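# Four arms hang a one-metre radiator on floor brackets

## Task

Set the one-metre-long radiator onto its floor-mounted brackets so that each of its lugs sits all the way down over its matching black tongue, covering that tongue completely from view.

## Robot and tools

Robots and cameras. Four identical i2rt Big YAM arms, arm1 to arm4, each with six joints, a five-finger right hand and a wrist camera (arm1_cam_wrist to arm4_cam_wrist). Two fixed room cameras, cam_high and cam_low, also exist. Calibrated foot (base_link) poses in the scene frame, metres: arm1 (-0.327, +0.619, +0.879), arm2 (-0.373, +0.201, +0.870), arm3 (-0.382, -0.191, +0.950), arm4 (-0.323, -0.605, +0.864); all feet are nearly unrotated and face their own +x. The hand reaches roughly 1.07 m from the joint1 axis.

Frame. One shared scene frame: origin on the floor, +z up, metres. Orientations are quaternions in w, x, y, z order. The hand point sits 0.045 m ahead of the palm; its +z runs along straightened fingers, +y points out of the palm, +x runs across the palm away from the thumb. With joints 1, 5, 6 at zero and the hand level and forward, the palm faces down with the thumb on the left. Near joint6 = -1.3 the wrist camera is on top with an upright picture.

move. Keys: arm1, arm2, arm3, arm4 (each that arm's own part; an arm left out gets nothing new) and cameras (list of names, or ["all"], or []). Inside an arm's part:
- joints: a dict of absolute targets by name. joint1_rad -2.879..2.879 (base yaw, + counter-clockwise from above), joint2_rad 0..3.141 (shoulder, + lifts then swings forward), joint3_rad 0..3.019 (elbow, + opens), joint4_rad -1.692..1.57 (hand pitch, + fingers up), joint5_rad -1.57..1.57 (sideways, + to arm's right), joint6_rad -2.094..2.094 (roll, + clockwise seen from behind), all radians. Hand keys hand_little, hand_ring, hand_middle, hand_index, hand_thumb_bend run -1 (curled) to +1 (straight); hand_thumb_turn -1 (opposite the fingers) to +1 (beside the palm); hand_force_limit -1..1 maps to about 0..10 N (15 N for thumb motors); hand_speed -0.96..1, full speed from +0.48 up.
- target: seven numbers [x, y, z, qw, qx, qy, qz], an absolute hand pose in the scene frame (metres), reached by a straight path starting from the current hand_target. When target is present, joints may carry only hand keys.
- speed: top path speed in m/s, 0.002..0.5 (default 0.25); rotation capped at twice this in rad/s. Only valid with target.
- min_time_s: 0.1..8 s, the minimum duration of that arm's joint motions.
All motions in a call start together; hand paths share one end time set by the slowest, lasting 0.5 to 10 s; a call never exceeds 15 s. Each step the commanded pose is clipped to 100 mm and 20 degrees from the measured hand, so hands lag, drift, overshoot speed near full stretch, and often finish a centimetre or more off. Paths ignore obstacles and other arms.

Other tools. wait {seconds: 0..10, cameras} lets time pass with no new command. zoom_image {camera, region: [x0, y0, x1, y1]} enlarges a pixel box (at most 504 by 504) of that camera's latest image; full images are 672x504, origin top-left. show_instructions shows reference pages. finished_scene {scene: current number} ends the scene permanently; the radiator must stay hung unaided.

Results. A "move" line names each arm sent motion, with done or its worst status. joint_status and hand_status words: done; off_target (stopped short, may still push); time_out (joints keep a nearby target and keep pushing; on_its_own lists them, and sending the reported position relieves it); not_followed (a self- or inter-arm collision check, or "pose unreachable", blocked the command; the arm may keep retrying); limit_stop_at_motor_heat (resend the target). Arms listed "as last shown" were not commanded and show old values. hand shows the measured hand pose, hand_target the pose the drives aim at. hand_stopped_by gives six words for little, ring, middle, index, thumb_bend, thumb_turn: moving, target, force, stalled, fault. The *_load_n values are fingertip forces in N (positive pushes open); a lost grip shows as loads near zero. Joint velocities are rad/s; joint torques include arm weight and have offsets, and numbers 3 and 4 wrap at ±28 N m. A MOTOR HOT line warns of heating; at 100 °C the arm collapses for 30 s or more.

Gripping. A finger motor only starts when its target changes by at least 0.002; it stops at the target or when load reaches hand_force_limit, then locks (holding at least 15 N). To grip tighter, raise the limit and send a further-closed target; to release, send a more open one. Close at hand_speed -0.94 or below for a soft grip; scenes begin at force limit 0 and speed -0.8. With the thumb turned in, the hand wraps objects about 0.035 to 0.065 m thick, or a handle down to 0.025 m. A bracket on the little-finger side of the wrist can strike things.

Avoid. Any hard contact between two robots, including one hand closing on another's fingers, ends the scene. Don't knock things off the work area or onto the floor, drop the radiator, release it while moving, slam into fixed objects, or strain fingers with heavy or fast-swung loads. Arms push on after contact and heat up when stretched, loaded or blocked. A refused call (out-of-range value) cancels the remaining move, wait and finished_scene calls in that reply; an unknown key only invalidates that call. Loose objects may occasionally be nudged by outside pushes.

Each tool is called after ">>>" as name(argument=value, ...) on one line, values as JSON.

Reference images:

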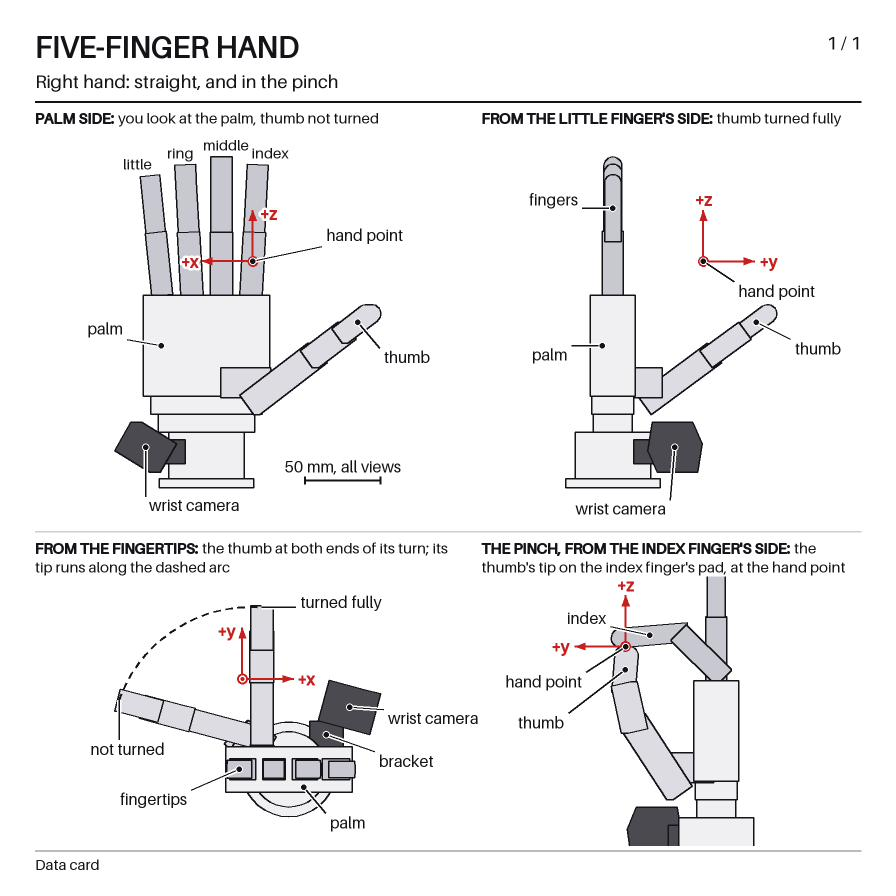

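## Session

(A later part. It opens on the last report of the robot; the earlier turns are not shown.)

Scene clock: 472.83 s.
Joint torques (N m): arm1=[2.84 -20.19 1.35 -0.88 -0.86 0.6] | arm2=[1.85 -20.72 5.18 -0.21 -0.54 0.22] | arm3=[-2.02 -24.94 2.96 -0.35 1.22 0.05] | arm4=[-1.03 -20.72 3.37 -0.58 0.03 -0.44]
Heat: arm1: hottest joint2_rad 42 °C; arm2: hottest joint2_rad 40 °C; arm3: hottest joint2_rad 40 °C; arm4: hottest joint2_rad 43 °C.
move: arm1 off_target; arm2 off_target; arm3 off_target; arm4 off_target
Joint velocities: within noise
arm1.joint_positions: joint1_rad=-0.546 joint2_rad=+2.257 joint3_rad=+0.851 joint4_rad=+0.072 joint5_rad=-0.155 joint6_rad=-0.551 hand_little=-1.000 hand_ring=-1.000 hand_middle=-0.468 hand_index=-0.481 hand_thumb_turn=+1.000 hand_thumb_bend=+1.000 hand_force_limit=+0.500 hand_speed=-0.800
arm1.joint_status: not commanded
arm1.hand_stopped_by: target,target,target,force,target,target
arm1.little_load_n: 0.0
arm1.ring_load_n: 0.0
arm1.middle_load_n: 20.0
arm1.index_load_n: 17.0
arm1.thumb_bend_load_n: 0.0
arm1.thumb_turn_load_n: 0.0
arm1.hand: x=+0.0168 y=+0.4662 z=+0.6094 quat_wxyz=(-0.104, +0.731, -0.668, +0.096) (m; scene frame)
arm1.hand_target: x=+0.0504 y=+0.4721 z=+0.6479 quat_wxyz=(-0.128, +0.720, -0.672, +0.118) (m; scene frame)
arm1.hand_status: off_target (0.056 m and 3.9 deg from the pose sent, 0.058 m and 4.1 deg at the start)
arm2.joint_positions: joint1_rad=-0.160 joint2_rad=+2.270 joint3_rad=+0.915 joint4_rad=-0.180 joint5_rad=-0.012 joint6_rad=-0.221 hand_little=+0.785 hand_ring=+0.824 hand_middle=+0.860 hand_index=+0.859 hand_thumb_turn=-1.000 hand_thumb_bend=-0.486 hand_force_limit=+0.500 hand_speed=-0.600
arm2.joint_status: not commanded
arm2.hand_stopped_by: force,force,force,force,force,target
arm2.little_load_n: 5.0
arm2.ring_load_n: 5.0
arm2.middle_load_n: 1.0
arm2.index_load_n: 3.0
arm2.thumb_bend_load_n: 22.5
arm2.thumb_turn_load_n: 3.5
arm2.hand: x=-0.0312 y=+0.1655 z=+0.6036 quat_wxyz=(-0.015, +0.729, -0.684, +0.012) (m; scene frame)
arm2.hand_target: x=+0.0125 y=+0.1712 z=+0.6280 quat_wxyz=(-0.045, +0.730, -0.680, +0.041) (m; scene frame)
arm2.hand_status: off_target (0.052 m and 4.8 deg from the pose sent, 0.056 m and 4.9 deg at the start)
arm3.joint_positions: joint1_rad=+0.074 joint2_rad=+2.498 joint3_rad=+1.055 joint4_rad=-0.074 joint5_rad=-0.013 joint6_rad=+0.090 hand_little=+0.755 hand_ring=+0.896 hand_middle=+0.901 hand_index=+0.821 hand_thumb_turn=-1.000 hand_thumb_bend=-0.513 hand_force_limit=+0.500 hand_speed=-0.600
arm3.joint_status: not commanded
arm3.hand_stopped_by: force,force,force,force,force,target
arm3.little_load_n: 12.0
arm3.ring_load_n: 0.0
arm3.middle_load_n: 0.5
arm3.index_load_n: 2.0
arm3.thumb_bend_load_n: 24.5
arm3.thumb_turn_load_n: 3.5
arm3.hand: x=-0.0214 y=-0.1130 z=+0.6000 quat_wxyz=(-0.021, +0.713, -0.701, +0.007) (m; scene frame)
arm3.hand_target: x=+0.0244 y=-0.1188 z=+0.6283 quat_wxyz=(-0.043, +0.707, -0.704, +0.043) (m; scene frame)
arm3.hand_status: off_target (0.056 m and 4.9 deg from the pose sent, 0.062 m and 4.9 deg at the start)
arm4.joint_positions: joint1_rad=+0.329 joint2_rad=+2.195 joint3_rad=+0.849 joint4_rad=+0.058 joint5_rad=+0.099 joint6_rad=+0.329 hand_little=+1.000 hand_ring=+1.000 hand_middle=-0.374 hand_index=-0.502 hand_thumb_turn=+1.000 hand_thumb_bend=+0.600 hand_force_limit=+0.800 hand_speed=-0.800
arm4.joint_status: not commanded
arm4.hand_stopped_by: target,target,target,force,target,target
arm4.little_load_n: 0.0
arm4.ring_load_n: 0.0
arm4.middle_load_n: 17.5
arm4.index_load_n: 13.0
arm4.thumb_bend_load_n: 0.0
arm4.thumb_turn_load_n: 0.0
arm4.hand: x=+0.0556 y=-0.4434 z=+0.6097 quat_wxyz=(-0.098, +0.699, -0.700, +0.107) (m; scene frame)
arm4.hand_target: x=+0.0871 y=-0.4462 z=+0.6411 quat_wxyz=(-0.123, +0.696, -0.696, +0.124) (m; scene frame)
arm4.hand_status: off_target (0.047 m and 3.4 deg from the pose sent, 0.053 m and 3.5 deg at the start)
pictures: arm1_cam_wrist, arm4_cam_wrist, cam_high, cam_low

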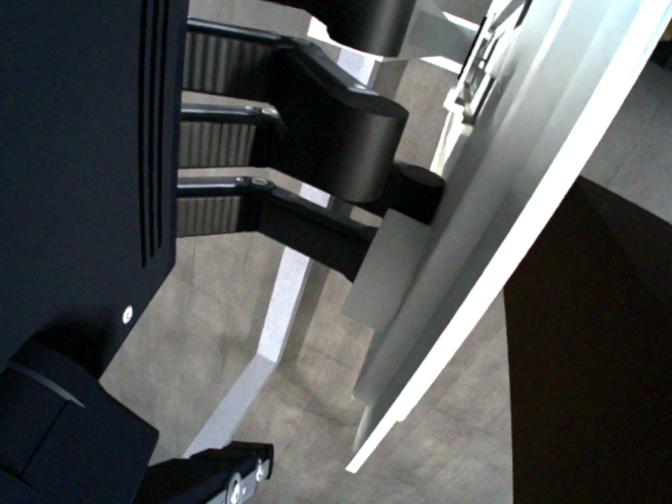

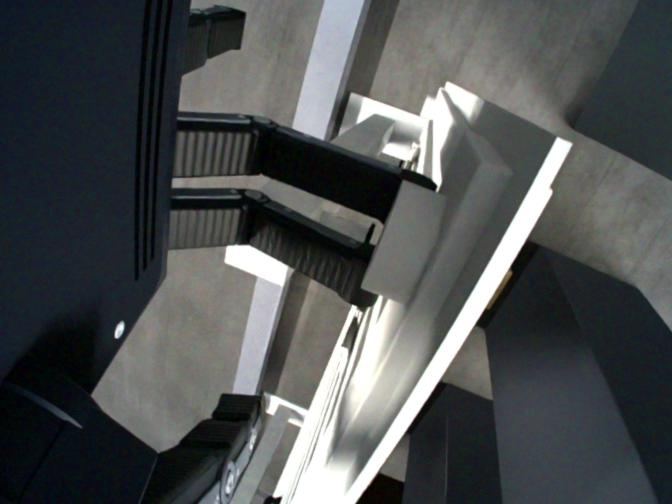

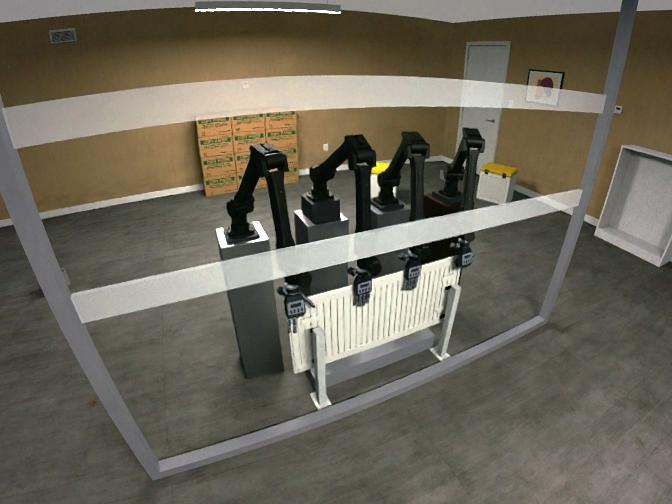

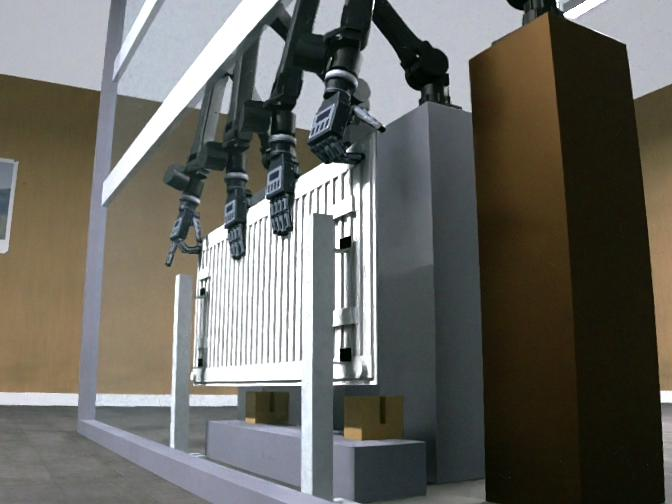

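>>> move(arm1={"target": [0.053, 0.485, 0.652, -0.1268, 0.7190, -0.6730, 0.1187], "speed": 0.025}, arm2={"target": [0.017, 0.184, 0.628, -0.0447, 0.7300, -0.6806, 0.0416], "speed": 0.025}, arm3={"target": [0.033, -0.106, 0.629, -0.0433, 0.7077, -0.7039, 0.0431], "speed": 0.025}, arm4={"target": [0.098, -0.433, 0.643, -0.1228, 0.6964, -0.6964, 0.1228], "speed": 0.025}, cameras=["cam_low", "cam_high", "arm4_cam_wrist", "arm1_cam_wrist"])

>>> zoom_image(camera="cam_low", region=[310, 190, 390, 290])

>>> zoom_image(camera="cam_low", region=[190, 260, 230, 310])

>>> zoom_image(camera="cam_low", region=[310, 290, 390, 390])

>>> zoom_image(camera="cam_low", region=[190, 325, 230, 375])

>>> zoom_image(camera="cam_high", region=[290, 310, 330, 350])

>>> zoom_image(camera="cam_high", region=[435, 260, 465, 300])

Scene clock: 485.43 s.
Joint torques (N m): arm1=[3.49 -20.78 0.55 -0.31 -0.89 0.68] | arm2=[1.96 -21.19 5.04 -0.23 -0.59 0.34] | arm3=[-1.38 -24.29 3.37 -0.47 1.28 0.2] | arm4=[-0.38 -21.54 3.92 -0.42 0.37 -0.24]
Heat: arm1: hottest joint2_rad 42 °C; arm2: hottest joint2_rad 39 °C; arm3: hottest joint2_rad 41 °C; arm4: hottest joint2_rad 44 °C.
move: arm1 off_target; arm2 off_target; arm3 off_target; arm4 off_target
Joint velocities: within noise
arm1.joint_positions: joint1_rad=-0.523 joint2_rad=+2.257 joint3_rad=+0.849 joint4_rad=+0.071 joint5_rad=-0.146 joint6_rad=-0.531 hand_little=-1.000 hand_ring=-1.000 hand_middle=-0.468 hand_index=-0.481 hand_thumb_turn=+1.000 hand_thumb_bend=+1.000 hand_force_limit=+0.500 hand_speed=-0.800
arm1.joint_status: not commanded
arm1.hand_stopped_by: target,target,target,force,target,target
arm1.little_load_n: 0.0
arm1.ring_load_n: 0.0
arm1.middle_load_n: 20.0
arm1.index_load_n: 16.5
arm1.thumb_bend_load_n: 0.0
arm1.thumb_turn_load_n: -0.5
arm1.hand: x=+0.0186 y=+0.4745 z=+0.6092 quat_wxyz=(-0.102, +0.732, -0.667, +0.094) (m; scene frame)
arm1.hand_target: x=+0.0512 y=+0.4849 z=+0.6475 quat_wxyz=(-0.128, +0.720, -0.672, +0.118) (m; scene frame)
arm1.hand_status: off_target (0.056 m and 4.4 deg from the pose sent, 0.059 m and 3.9 deg at the start)
arm2.joint_positions: joint1_rad=-0.136 joint2_rad=+2.270 joint3_rad=+0.922 joint4_rad=-0.182 joint5_rad=-0.009 joint6_rad=-0.200 hand_little=+0.785 hand_ring=+0.824 hand_middle=+0.860 hand_index=+0.859 hand_thumb_turn=-1.000 hand_thumb_bend=-0.486 hand_force_limit=+0.500 hand_speed=-0.600
arm2.joint_status: not commanded
arm2.hand_stopped_by: force,force,force,force,force,target
arm2.little_load_n: 5.5
arm2.ring_load_n: 5.0
arm2.middle_load_n: 0.0
arm2.index_load_n: 0.5
arm2.thumb_bend_load_n: 22.5
arm2.thumb_turn_load_n: 3.5
arm2.hand: x=-0.0259 y=+0.1738 z=+0.6039 quat_wxyz=(-0.015, +0.730, -0.683, +0.015) (m; scene frame)
arm2.hand_target: x=+0.0157 y=+0.1841 z=+0.6279 quat_wxyz=(-0.046, +0.730, -0.680, +0.041) (m; scene frame)
arm2.hand_status: off_target (0.050 m and 4.6 deg from the pose sent, 0.057 m and 4.8 deg at the start)
arm3.joint_positions: joint1_rad=+0.093 joint2_rad=+2.498 joint3_rad=+1.076 joint4_rad=-0.093 joint5_rad=-0.011 joint6_rad=+0.102 hand_little=+0.755 hand_ring=+0.896 hand_middle=+0.901 hand_index=+0.821 hand_thumb_turn=-1.000 hand_thumb_bend=-0.513 hand_force_limit=+0.500 hand_speed=-0.600
arm3.joint_status: not commanded
arm3.hand_stopped_by: force,force,force,force,force,target
arm3.little_load_n: 12.5
arm3.ring_load_n: 0.0
arm3.middle_load_n: 0.0
arm3.index_load_n: 0.5
arm3.thumb_bend_load_n: 24.5
arm3.thumb_turn_load_n: 3.5
arm3.hand: x=-0.0139 y=-0.1047 z=+0.6009 quat_wxyz=(-0.022, +0.715, -0.699, +0.007) (m; scene frame)
arm3.hand_target: x=+0.0316 y=-0.1058 z=+0.6287 quat_wxyz=(-0.044, +0.707, -0.704, +0.043) (m; scene frame)
arm3.hand_status: off_target (0.055 m and 4.9 deg from the pose sent, 0.062 m and 4.9 deg at the start)
arm4.joint_positions: joint1_rad=+0.337 joint2_rad=+2.202 joint3_rad=+0.885 joint4_rad=+0.026 joint5_rad=+0.095 joint6_rad=+0.330 hand_little=+1.000 hand_ring=+1.000 hand_middle=-0.374 hand_index=-0.502 hand_thumb_turn=+1.000 hand_thumb_bend=+0.600 hand_force_limit=+0.800 hand_speed=-0.800
arm4.joint_status: not commanded
arm4.hand_stopped_by: target,target,target,force,target,target
arm4.little_load_n: -0.5
arm4.ring_load_n: 0.0
arm4.middle_load_n: 16.0
arm4.index_load_n: 12.0
arm4.thumb_bend_load_n: 0.0
arm4.thumb_turn_load_n: 0.0
arm4.hand: x=+0.0655 y=-0.4352 z=+0.6105 quat_wxyz=(-0.098, +0.702, -0.698, +0.104) (m; scene frame)
arm4.hand_target: x=+0.0972 y=-0.4331 z=+0.6416 quat_wxyz=(-0.123, +0.696, -0.696, +0.123) (m; scene frame)
arm4.hand_status: off_target (0.046 m and 3.6 deg from the pose sent, 0.055 m and 3.4 deg at the start)
pictures: arm1_cam_wrist, arm4_cam_wrist, cam_high, cam_low

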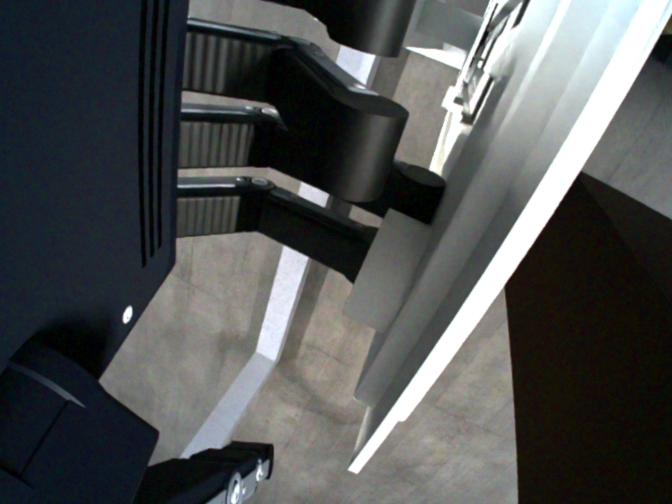

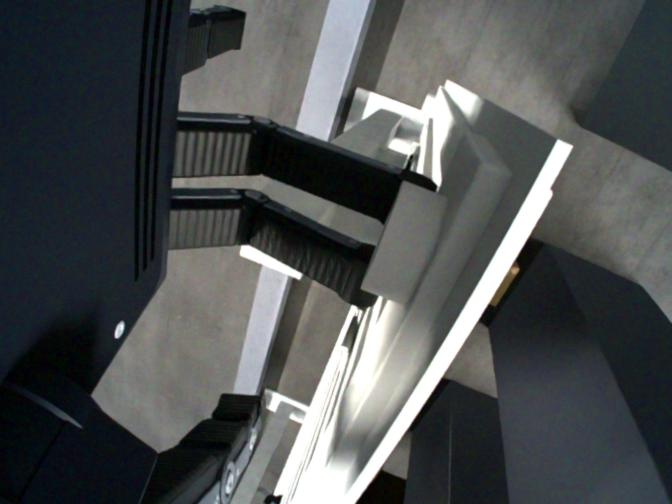

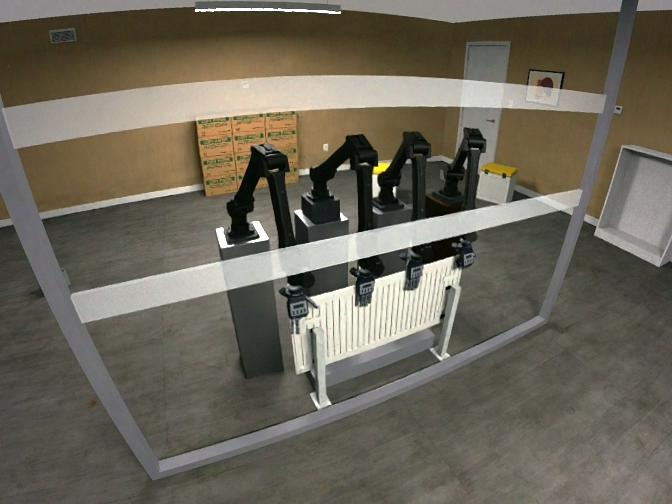

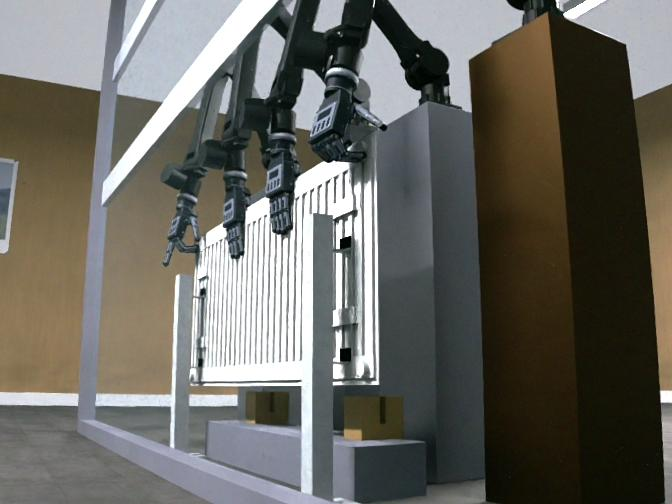

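Scaled by 5.040 from the camera's 672x504 image, which has a finer 960x720 frame.

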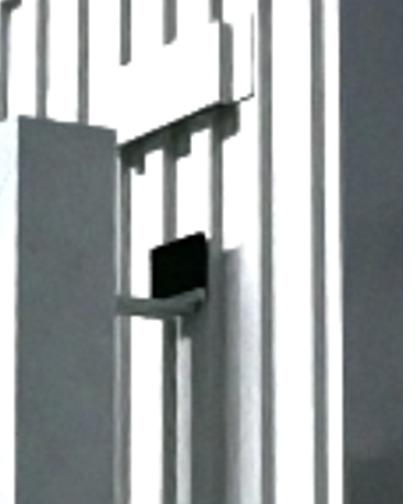

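Scaled by 10.080 from the camera's 672x504 image, which has a finer 960x720 frame.

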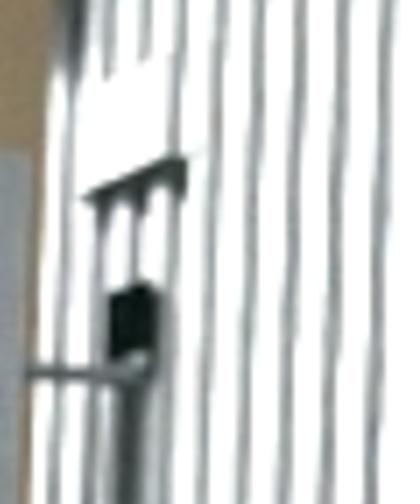

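Scaled by 5.040 from the camera's 672x504 image, which has a finer 960x720 frame.

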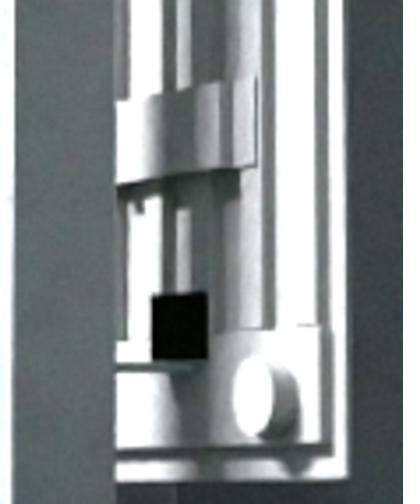

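Scaled by 10.080 from the camera's 672x504 image, which has a finer 960x720 frame.

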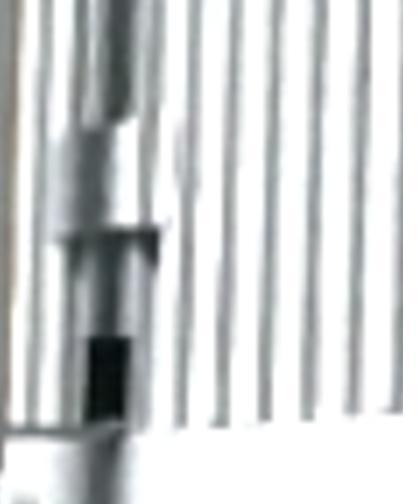

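Scaled by 12.600 from the camera's 672x504 image, which has a finer 960x720 frame.

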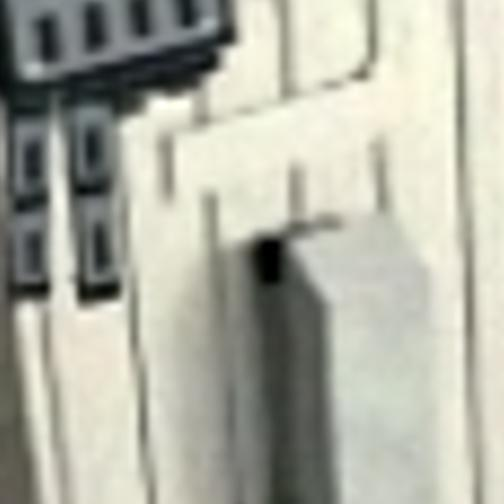

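Scaled by 12.600 from the camera's 672x504 image, which has a finer 960x720 frame.

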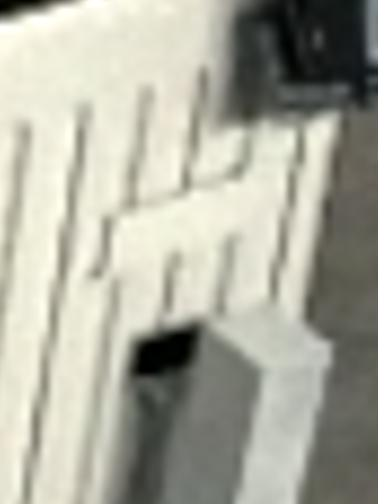

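>>> move(arm1={"target": [0.054, 0.495, 0.652, -0.1268, 0.7190, -0.6730, 0.1187], "speed": 0.025}, arm2={"target": [0.0185, 0.194, 0.628, -0.0447, 0.7300, -0.6806, 0.0416], "speed": 0.025}, arm3={"target": [0.036, -0.096, 0.629, -0.0433, 0.7077, -0.7039, 0.0431], "speed": 0.025}, arm4={"target": [0.102, -0.423, 0.643, -0.1228, 0.6964, -0.6964, 0.1228], "speed": 0.025}, cameras=["cam_low", "cam_high", "arm4_cam_wrist", "arm1_cam_wrist"])

>>> zoom_image(camera="cam_low", region=[310, 190, 390, 290])

>>> zoom_image(camera="cam_low", region=[190, 260, 230, 310])

>>> zoom_image(camera="cam_low", region=[310, 290, 390, 390])

>>> zoom_image(camera="cam_low", region=[190, 325, 230, 375])

>>> zoom_image(camera="cam_high", region=[290, 310, 330, 350])

>>> zoom_image(camera="cam_high", region=[435, 260, 465, 300])

>>> zoom_image(camera="arm1_cam_wrist", region=[430, 0, 530, 120])

Scene clock: 487.77 s.
Joint torques (N m): arm1=[3.37 -20.89 0.32 -0.13 -0.91 0.73] | arm2=[1.96 -20.66 5.12 -0.34 -0.55 0.32] | arm3=[-1.55 -24.35 3.66 -0.43 1.4 0.19] | arm4=[0.5 -21.19 4.33 -0.35 0.57 -0.23]
Heat: arm1: hottest joint2_rad 42 °C; arm2: hottest joint2_rad 39 °C; arm3: hottest joint2_rad 41 °C; arm4: hottest joint2_rad 44 °C.
move: arm1 off_target; arm2 off_target; arm3 off_target; arm4 off_target
Joint velocities: within noise
arm1.joint_positions: joint1_rad=-0.500 joint2_rad=+2.257 joint3_rad=+0.842 joint4_rad=+0.075 joint5_rad=-0.139 joint6_rad=-0.509 hand_little=-1.000 hand_ring=-1.000 hand_middle=-0.468 hand_index=-0.481 hand_thumb_turn=+1.000 hand_thumb_bend=+1.000 hand_force_limit=+0.500 hand_speed=-0.800
arm1.joint_status: not commanded
arm1.hand_stopped_by: target,target,target,force,target,target
arm1.little_load_n: 0.0
arm1.ring_load_n: 0.0
arm1.middle_load_n: 19.5
arm1.index_load_n: 16.0
arm1.thumb_bend_load_n: 0.0
arm1.thumb_turn_load_n: 0.0
arm1.hand: x=+0.0185 y=+0.4842 z=+0.6087 quat_wxyz=(-0.100, +0.733, -0.667, +0.091) (m; scene frame)
arm1.hand_target: x=+0.0521 y=+0.4949 z=+0.6474 quat_wxyz=(-0.129, +0.720, -0.672, +0.117) (m; scene frame)
arm1.hand_status: off_target (0.057 m and 4.7 deg from the pose sent, 0.059 m and 4.4 deg at the start)
arm2.joint_positions: joint1_rad=-0.111 joint2_rad=+2.271 joint3_rad=+0.922 joint4_rad=-0.183 joint5_rad=-0.007 joint6_rad=-0.174 hand_little=+0.785 hand_ring=+0.824 hand_middle=+0.860 hand_index=+0.859 hand_thumb_turn=-1.000 hand_thumb_bend=-0.486 hand_force_limit=+0.500 hand_speed=-0.600
arm2.joint_status: not commanded
arm2.hand_stopped_by: force,force,force,force,force,target
arm2.little_load_n: 6.0
arm2.ring_load_n: 4.5
arm2.middle_load_n: 0.0
arm2.index_load_n: 0.0
arm2.thumb_bend_load_n: 23.0
arm2.thumb_turn_load_n: 3.0
arm2.hand: x=-0.0254 y=+0.1836 z=+0.6037 quat_wxyz=(-0.014, +0.730, -0.684, +0.014) (m; scene frame)
arm2.hand_target: x=+0.0169 y=+0.1941 z=+0.6279 quat_wxyz=(-0.046, +0.730, -0.680, +0.041) (m; scene frame)
arm2.hand_status: off_target (0.051 m and 4.7 deg from the pose sent, 0.055 m and 4.6 deg at the start)
arm3.joint_positions: joint1_rad=+0.115 joint2_rad=+2.500 joint3_rad=+1.086 joint4_rad=-0.104 joint5_rad=-0.011 joint6_rad=+0.124 hand_little=+0.755 hand_ring=+0.896 hand_middle=+0.901 hand_index=+0.821 hand_thumb_turn=-1.000 hand_thumb_bend=-0.513 hand_force_limit=+0.500 hand_speed=-0.600
arm3.joint_status: not commanded
arm3.hand_stopped_by: force,force,force,force,force,target
arm3.little_load_n: 12.5
arm3.ring_load_n: 0.0
arm3.middle_load_n: 0.0
arm3.index_load_n: 0.5
arm3.thumb_bend_load_n: 24.5
arm3.thumb_turn_load_n: 3.5
arm3.hand: x=-0.0128 y=-0.0946 z=+0.6009 quat_wxyz=(-0.021, +0.715, -0.698, +0.006) (m; scene frame)
arm3.hand_target: x=+0.0345 y=-0.0957 z=+0.6289 quat_wxyz=(-0.044, +0.707, -0.704, +0.043) (m; scene frame)
arm3.hand_status: off_target (0.056 m and 5.1 deg from the pose sent, 0.058 m and 4.9 deg at the start)
arm4.joint_positions: joint1_rad=+0.357 joint2_rad=+2.207 joint3_rad=+0.903 joint4_rad=+0.008 joint5_rad=+0.097 joint6_rad=+0.347 hand_little=+1.000 hand_ring=+1.000 hand_middle=-0.374 hand_index=-0.502 hand_thumb_turn=+1.000 hand_thumb_bend=+0.600 hand_force_limit=+0.800 hand_speed=-0.800
arm4.joint_status: not commanded
arm4.hand_stopped_by: target,target,target,force,target,target
arm4.little_load_n: -0.5
arm4.ring_load_n: 0.0
arm4.middle_load_n: 15.5
arm4.index_load_n: 12.0
arm4.thumb_bend_load_n: 0.0
arm4.thumb_turn_load_n: 0.0
arm4.hand: x=+0.0671 y=-0.4251 z=+0.6103 quat_wxyz=(-0.098, +0.703, -0.697, +0.102) (m; scene frame)
arm4.hand_target: x=+0.1011 y=-0.4233 z=+0.6418 quat_wxyz=(-0.123, +0.696, -0.697, +0.123) (m; scene frame)
arm4.hand_status: off_target (0.048 m and 3.8 deg from the pose sent, 0.050 m and 3.6 deg at the start)
pictures: arm1_cam_wrist, arm4_cam_wrist, cam_high, cam_low

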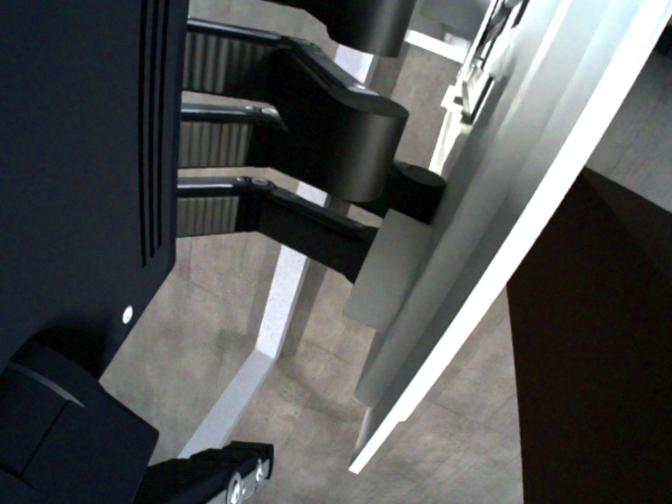

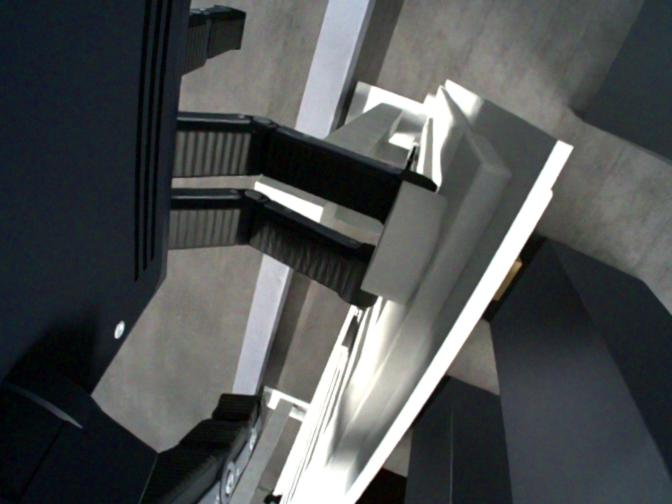

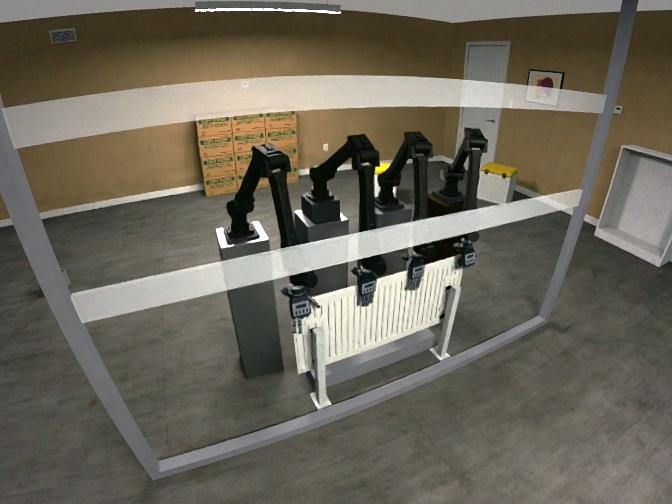

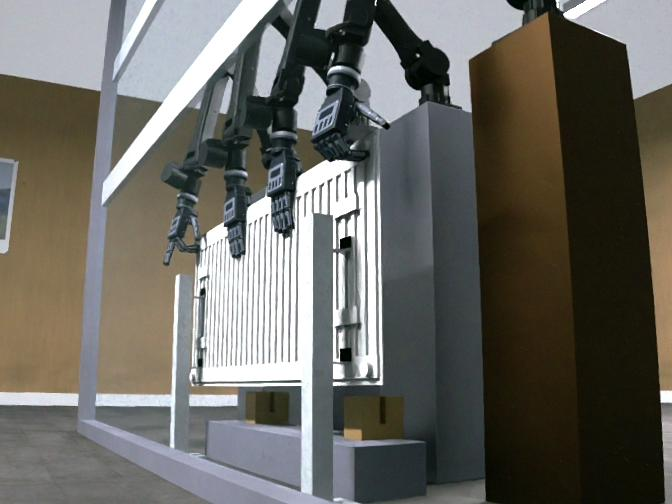

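Scaled by 5.040 from the camera's 672x504 image, which has a finer 960x720 frame.

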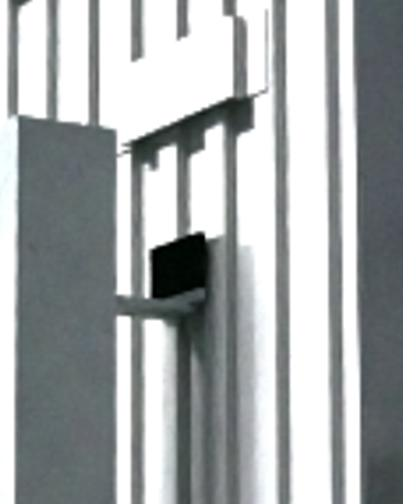

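Scaled by 10.080 from the camera's 672x504 image, which has a finer 960x720 frame.

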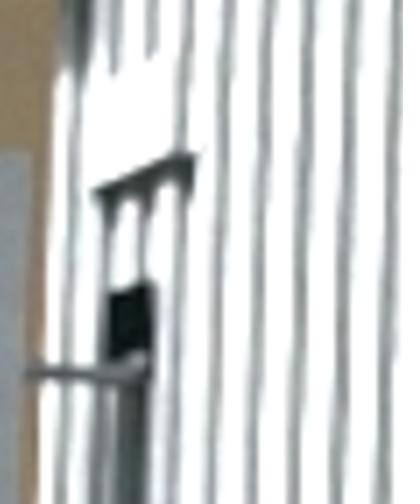

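Scaled by 5.040 from the camera's 672x504 image, which has a finer 960x720 frame.

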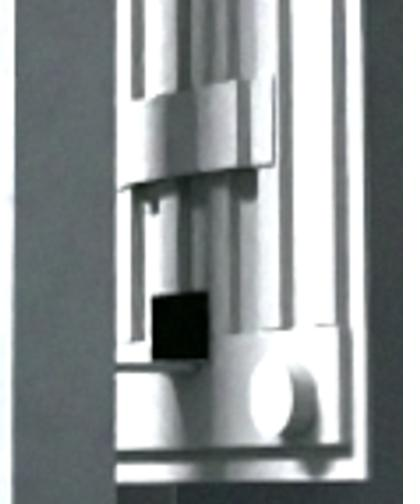

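Scaled by 10.080 from the camera's 672x504 image, which has a finer 960x720 frame.

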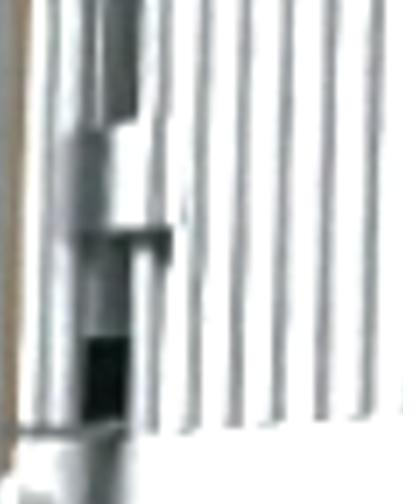

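Scaled by 12.600 from the camera's 672x504 image, which has a finer 960x720 frame.

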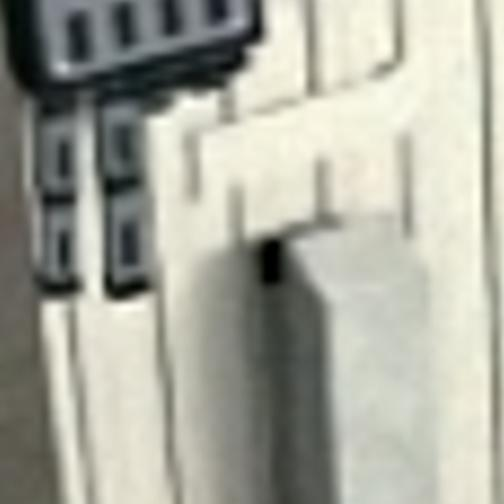

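Scaled by 12.600 from the camera's 672x504 image, which has a finer 960x720 frame.

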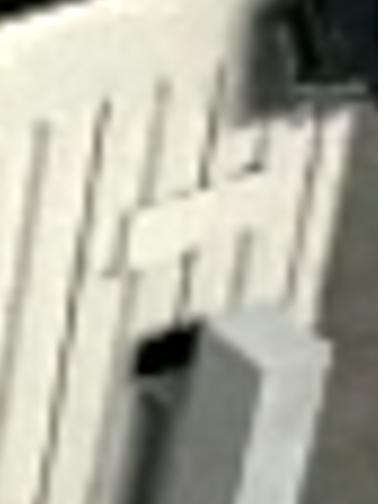

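Scaled by 4.200 from the camera's 672x504 image, which has a finer 960x720 frame.

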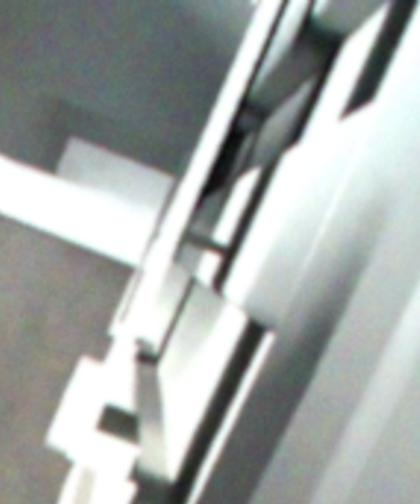

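>>> zoom_image(camera="arm4_cam_wrist", region=[340, 100, 460, 200])

>>> zoom_image(camera="arm4_cam_wrist", region=[300, 280, 400, 400])

Scaled by 4.200 from the camera's 672x504 image, which has a finer 960x720 frame.

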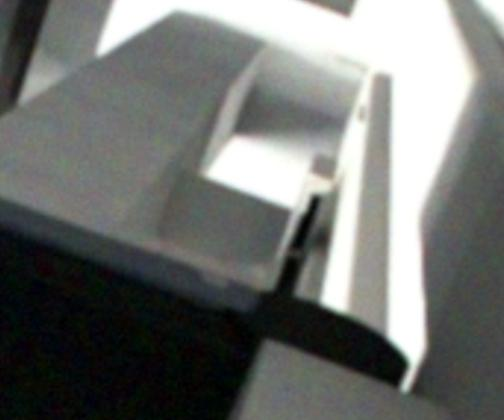

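Scaled by 4.200 from the camera's 672x504 image, which has a finer 960x720 frame.

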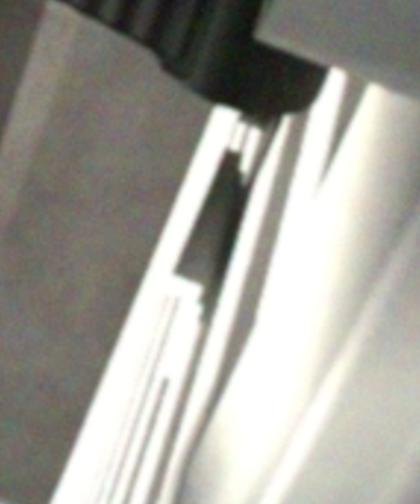

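>>> move(arm1={"target": [0.054, 0.494, 0.638, -0.1268, 0.7190, -0.6730, 0.1187], "speed": 0.025}, arm2={"target": [0.0200, 0.193, 0.614, -0.0447, 0.7300, -0.6806, 0.0416], "speed": 0.025}, arm3={"target": [0.040, -0.097, 0.615, -0.0433, 0.7077, -0.7039, 0.0431], "speed": 0.025}, arm4={"target": [0.108, -0.424, 0.629, -0.1228, 0.6964, -0.6964, 0.1228], "speed": 0.025}, cameras=["cam_low", "cam_high", "arm4_cam_wrist", "arm1_cam_wrist"])

>>> zoom_image(camera="cam_low", region=[310, 190, 390, 290])

>>> zoom_image(camera="cam_low", region=[190, 260, 230, 310])

>>> zoom_image(camera="cam_low", region=[310, 290, 390, 390])

>>> zoom_image(camera="cam_low", region=[190, 325, 230, 375])

>>> zoom_image(camera="arm1_cam_wrist", region=[430, 0, 530, 120])

>>> zoom_image(camera="arm4_cam_wrist", region=[340, 100, 460, 200])

>>> zoom_image(camera="arm4_cam_wrist", region=[300, 280, 400, 400])

Scene clock: 490.63 s.
Joint torques (N m): arm1=[3.19 -20.01 0.7 -0.13 -0.91 0.66] | arm2=[2.02 -20.72 4.71 0.4 -0.52 0.28] | arm3=[-1.79 -24.29 3.58 -0.09 1.47 0.15] | arm4=[-0.38 -21.77 3.78 0.18 0.45 -0.31]
Heat: arm1: hottest joint2_rad 42 °C; arm2: hottest joint2_rad 39 °C; arm3: hottest joint2_rad 41 °C; arm4: hottest joint2_rad 44 °C.
move: arm1 off_target; arm2 off_target; arm3 off_target; arm4 off_target
Joint velocities: within noise
arm1.joint_positions: joint1_rad=-0.499 joint2_rad=+2.284 joint3_rad=+0.846 joint4_rad=+0.105 joint5_rad=-0.139 joint6_rad=-0.507 hand_little=-1.000 hand_ring=-1.000 hand_middle=-0.468 hand_index=-0.481 hand_thumb_turn=+1.000 hand_thumb_bend=+1.000 hand_force_limit=+0.500 hand_speed=-0.800
arm1.joint_status: not commanded
arm1.hand_stopped_by: target,target,target,force,target,target
arm1.little_load_n: 0.0
arm1.ring_load_n: 0.0
arm1.middle_load_n: 20.5
arm1.index_load_n: 17.0
arm1.thumb_bend_load_n: 0.0
arm1.thumb_turn_load_n: 0.0
arm1.hand: x=+0.0186 y=+0.4845 z=+0.5993 quat_wxyz=(-0.101, +0.732, -0.667, +0.094) (m; scene frame)
arm1.hand_target: x=+0.0525 y=+0.4939 z=+0.6345 quat_wxyz=(-0.129, +0.720, -0.672, +0.118) (m; scene frame)
arm1.hand_status: off_target (0.053 m and 4.4 deg from the pose sent, 0.047 m and 4.7 deg at the start)
arm2.joint_positions: joint1_rad=-0.110 joint2_rad=+2.304 joint3_rad=+0.941 joint4_rad=-0.177 joint5_rad=-0.007 joint6_rad=-0.174 hand_little=+0.785 hand_ring=+0.824 hand_middle=+0.860 hand_index=+0.859 hand_thumb_turn=-1.000 hand_thumb_bend=-0.486 hand_force_limit=+0.500 hand_speed=-0.600
arm2.joint_status: not commanded
arm2.hand_stopped_by: force,force,force,force,force,target
arm2.little_load_n: 7.5
arm2.ring_load_n: 6.0
arm2.middle_load_n: 0.0
arm2.index_load_n: 0.0
arm2.thumb_bend_load_n: 22.0
arm2.thumb_turn_load_n: 3.0
arm2.hand: x=-0.0249 y=+0.1841 z=+0.5930 quat_wxyz=(-0.012, +0.730, -0.683, +0.011) (m; scene frame)
arm2.hand_target: x=+0.0185 y=+0.1931 z=+0.6144 quat_wxyz=(-0.045, +0.730, -0.680, +0.041) (m; scene frame)
arm2.hand_status: off_target (0.050 m and 5.2 deg from the pose sent, 0.047 m and 4.7 deg at the start)
arm3.joint_positions: joint1_rad=+0.115 joint2_rad=+2.536 joint3_rad=+1.116 joint4_rad=-0.104 joint5_rad=-0.013 joint6_rad=+0.124 hand_little=+0.755 hand_ring=+0.896 hand_middle=+0.901 hand_index=+0.821 hand_thumb_turn=-1.000 hand_thumb_bend=-0.513 hand_force_limit=+0.500 hand_speed=-0.600
arm3.joint_status: not commanded
arm3.hand_stopped_by: force,force,force,force,force,target
arm3.little_load_n: 14.5
arm3.ring_load_n: 0.0
arm3.middle_load_n: 0.0
arm3.index_load_n: 0.0
arm3.thumb_bend_load_n: 24.0
arm3.thumb_turn_load_n: 2.5
arm3.hand: x=-0.0111 y=-0.0940 z=+0.5884 quat_wxyz=(-0.019, +0.715, -0.698, +0.004) (m; scene frame)
arm3.hand_target: x=+0.0385 y=-0.0968 z=+0.6152 quat_wxyz=(-0.044, +0.707, -0.704, +0.043) (m; scene frame)
arm3.hand_status: off_target (0.058 m and 5.4 deg from the pose sent, 0.055 m and 5.1 deg at the start)
arm4.joint_positions: joint1_rad=+0.357 joint2_rad=+2.252 joint3_rad=+0.933 joint4_rad=+0.013 joint5_rad=+0.098 joint6_rad=+0.348 hand_little=+1.000 hand_ring=+1.000 hand_middle=-0.374 hand_index=-0.502 hand_thumb_turn=+1.000 hand_thumb_bend=+0.600 hand_force_limit=+0.800 hand_speed=-0.800
arm4.joint_status: not commanded
arm4.hand_stopped_by: target,target,target,force,target,target
arm4.little_load_n: 0.0
arm4.ring_load_n: 0.0
arm4.middle_load_n: 15.5
arm4.index_load_n: 11.5
arm4.thumb_bend_load_n: 0.0
arm4.thumb_turn_load_n: 0.0
arm4.hand: x=+0.0700 y=-0.4244 z=+0.5956 quat_wxyz=(-0.093, +0.703, -0.698, +0.100) (m; scene frame)
arm4.hand_target: x=+0.1071 y=-0.4243 z=+0.6279 quat_wxyz=(-0.123, +0.696, -0.697, +0.124) (m; scene frame)
arm4.hand_status: off_target (0.051 m and 4.4 deg from the pose sent, 0.045 m and 3.8 deg at the start)
pictures: arm1_cam_wrist, arm4_cam_wrist, cam_high, cam_low

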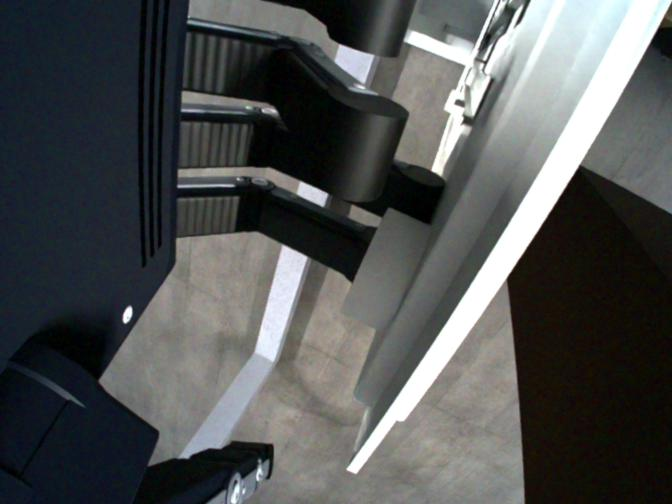

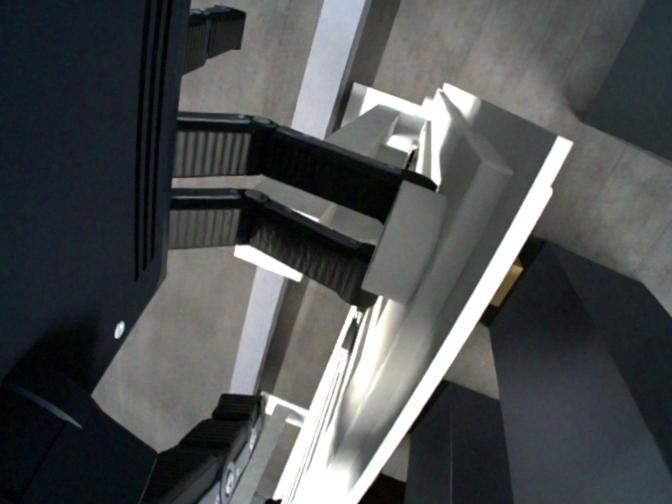

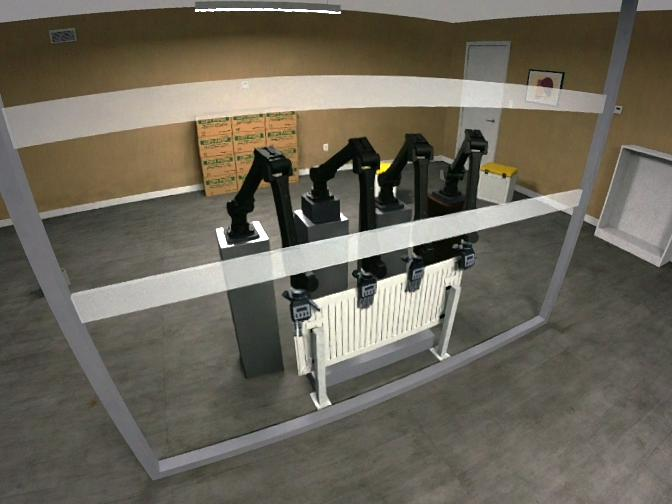

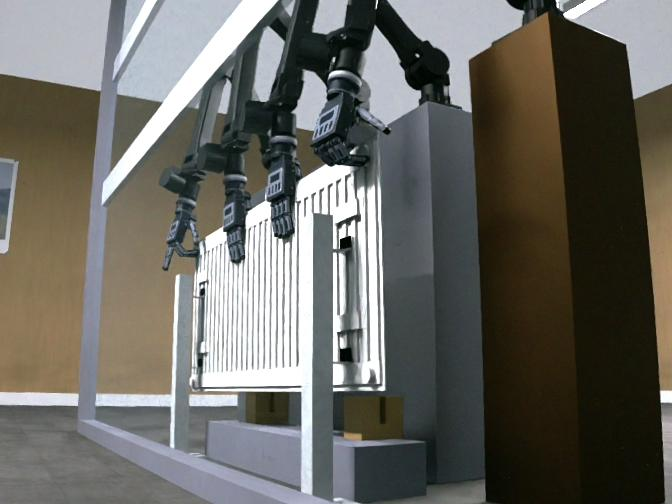

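Scaled by 5.040 from the camera's 672x504 image, which has a finer 960x720 frame.

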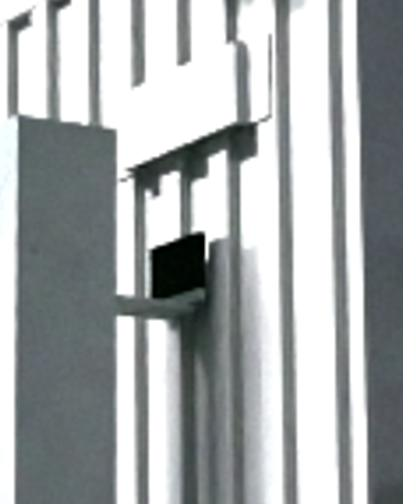

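Scaled by 10.080 from the camera's 672x504 image, which has a finer 960x720 frame.

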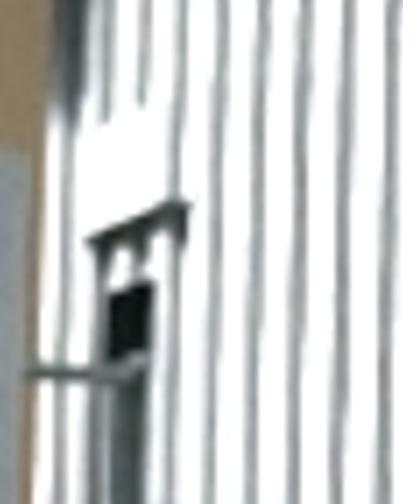

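Scaled by 5.040 from the camera's 672x504 image, which has a finer 960x720 frame.

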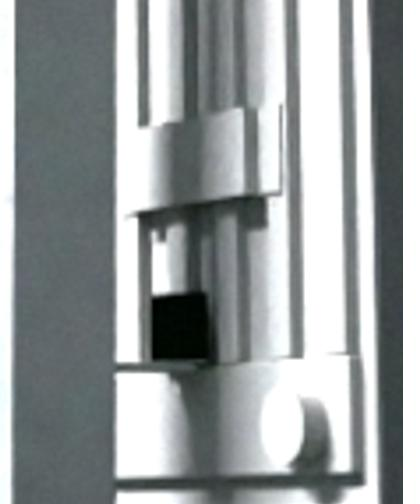

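Scaled by 10.080 from the camera's 672x504 image, which has a finer 960x720 frame.

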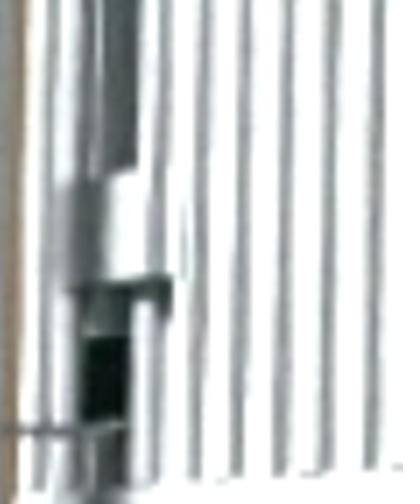

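Scaled by 4.200 from the camera's 672x504 image, which has a finer 960x720 frame.

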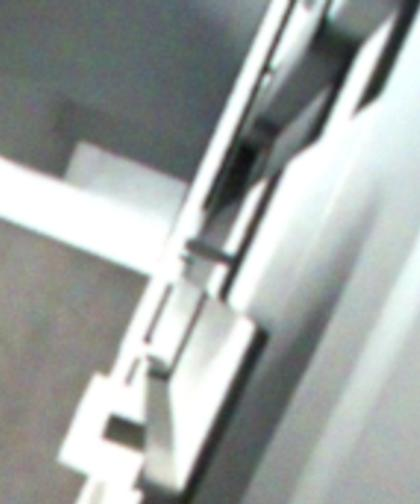

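Scaled by 4.200 from the camera's 672x504 image, which has a finer 960x720 frame.

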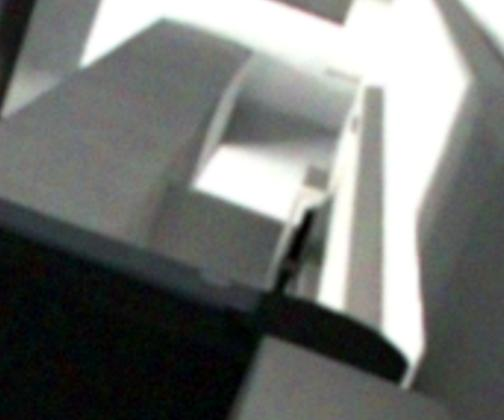

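Scaled by 4.200 from the camera's 672x504 image, which has a finer 960x720 frame.

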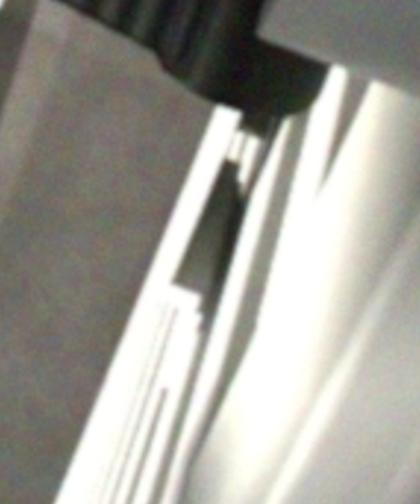

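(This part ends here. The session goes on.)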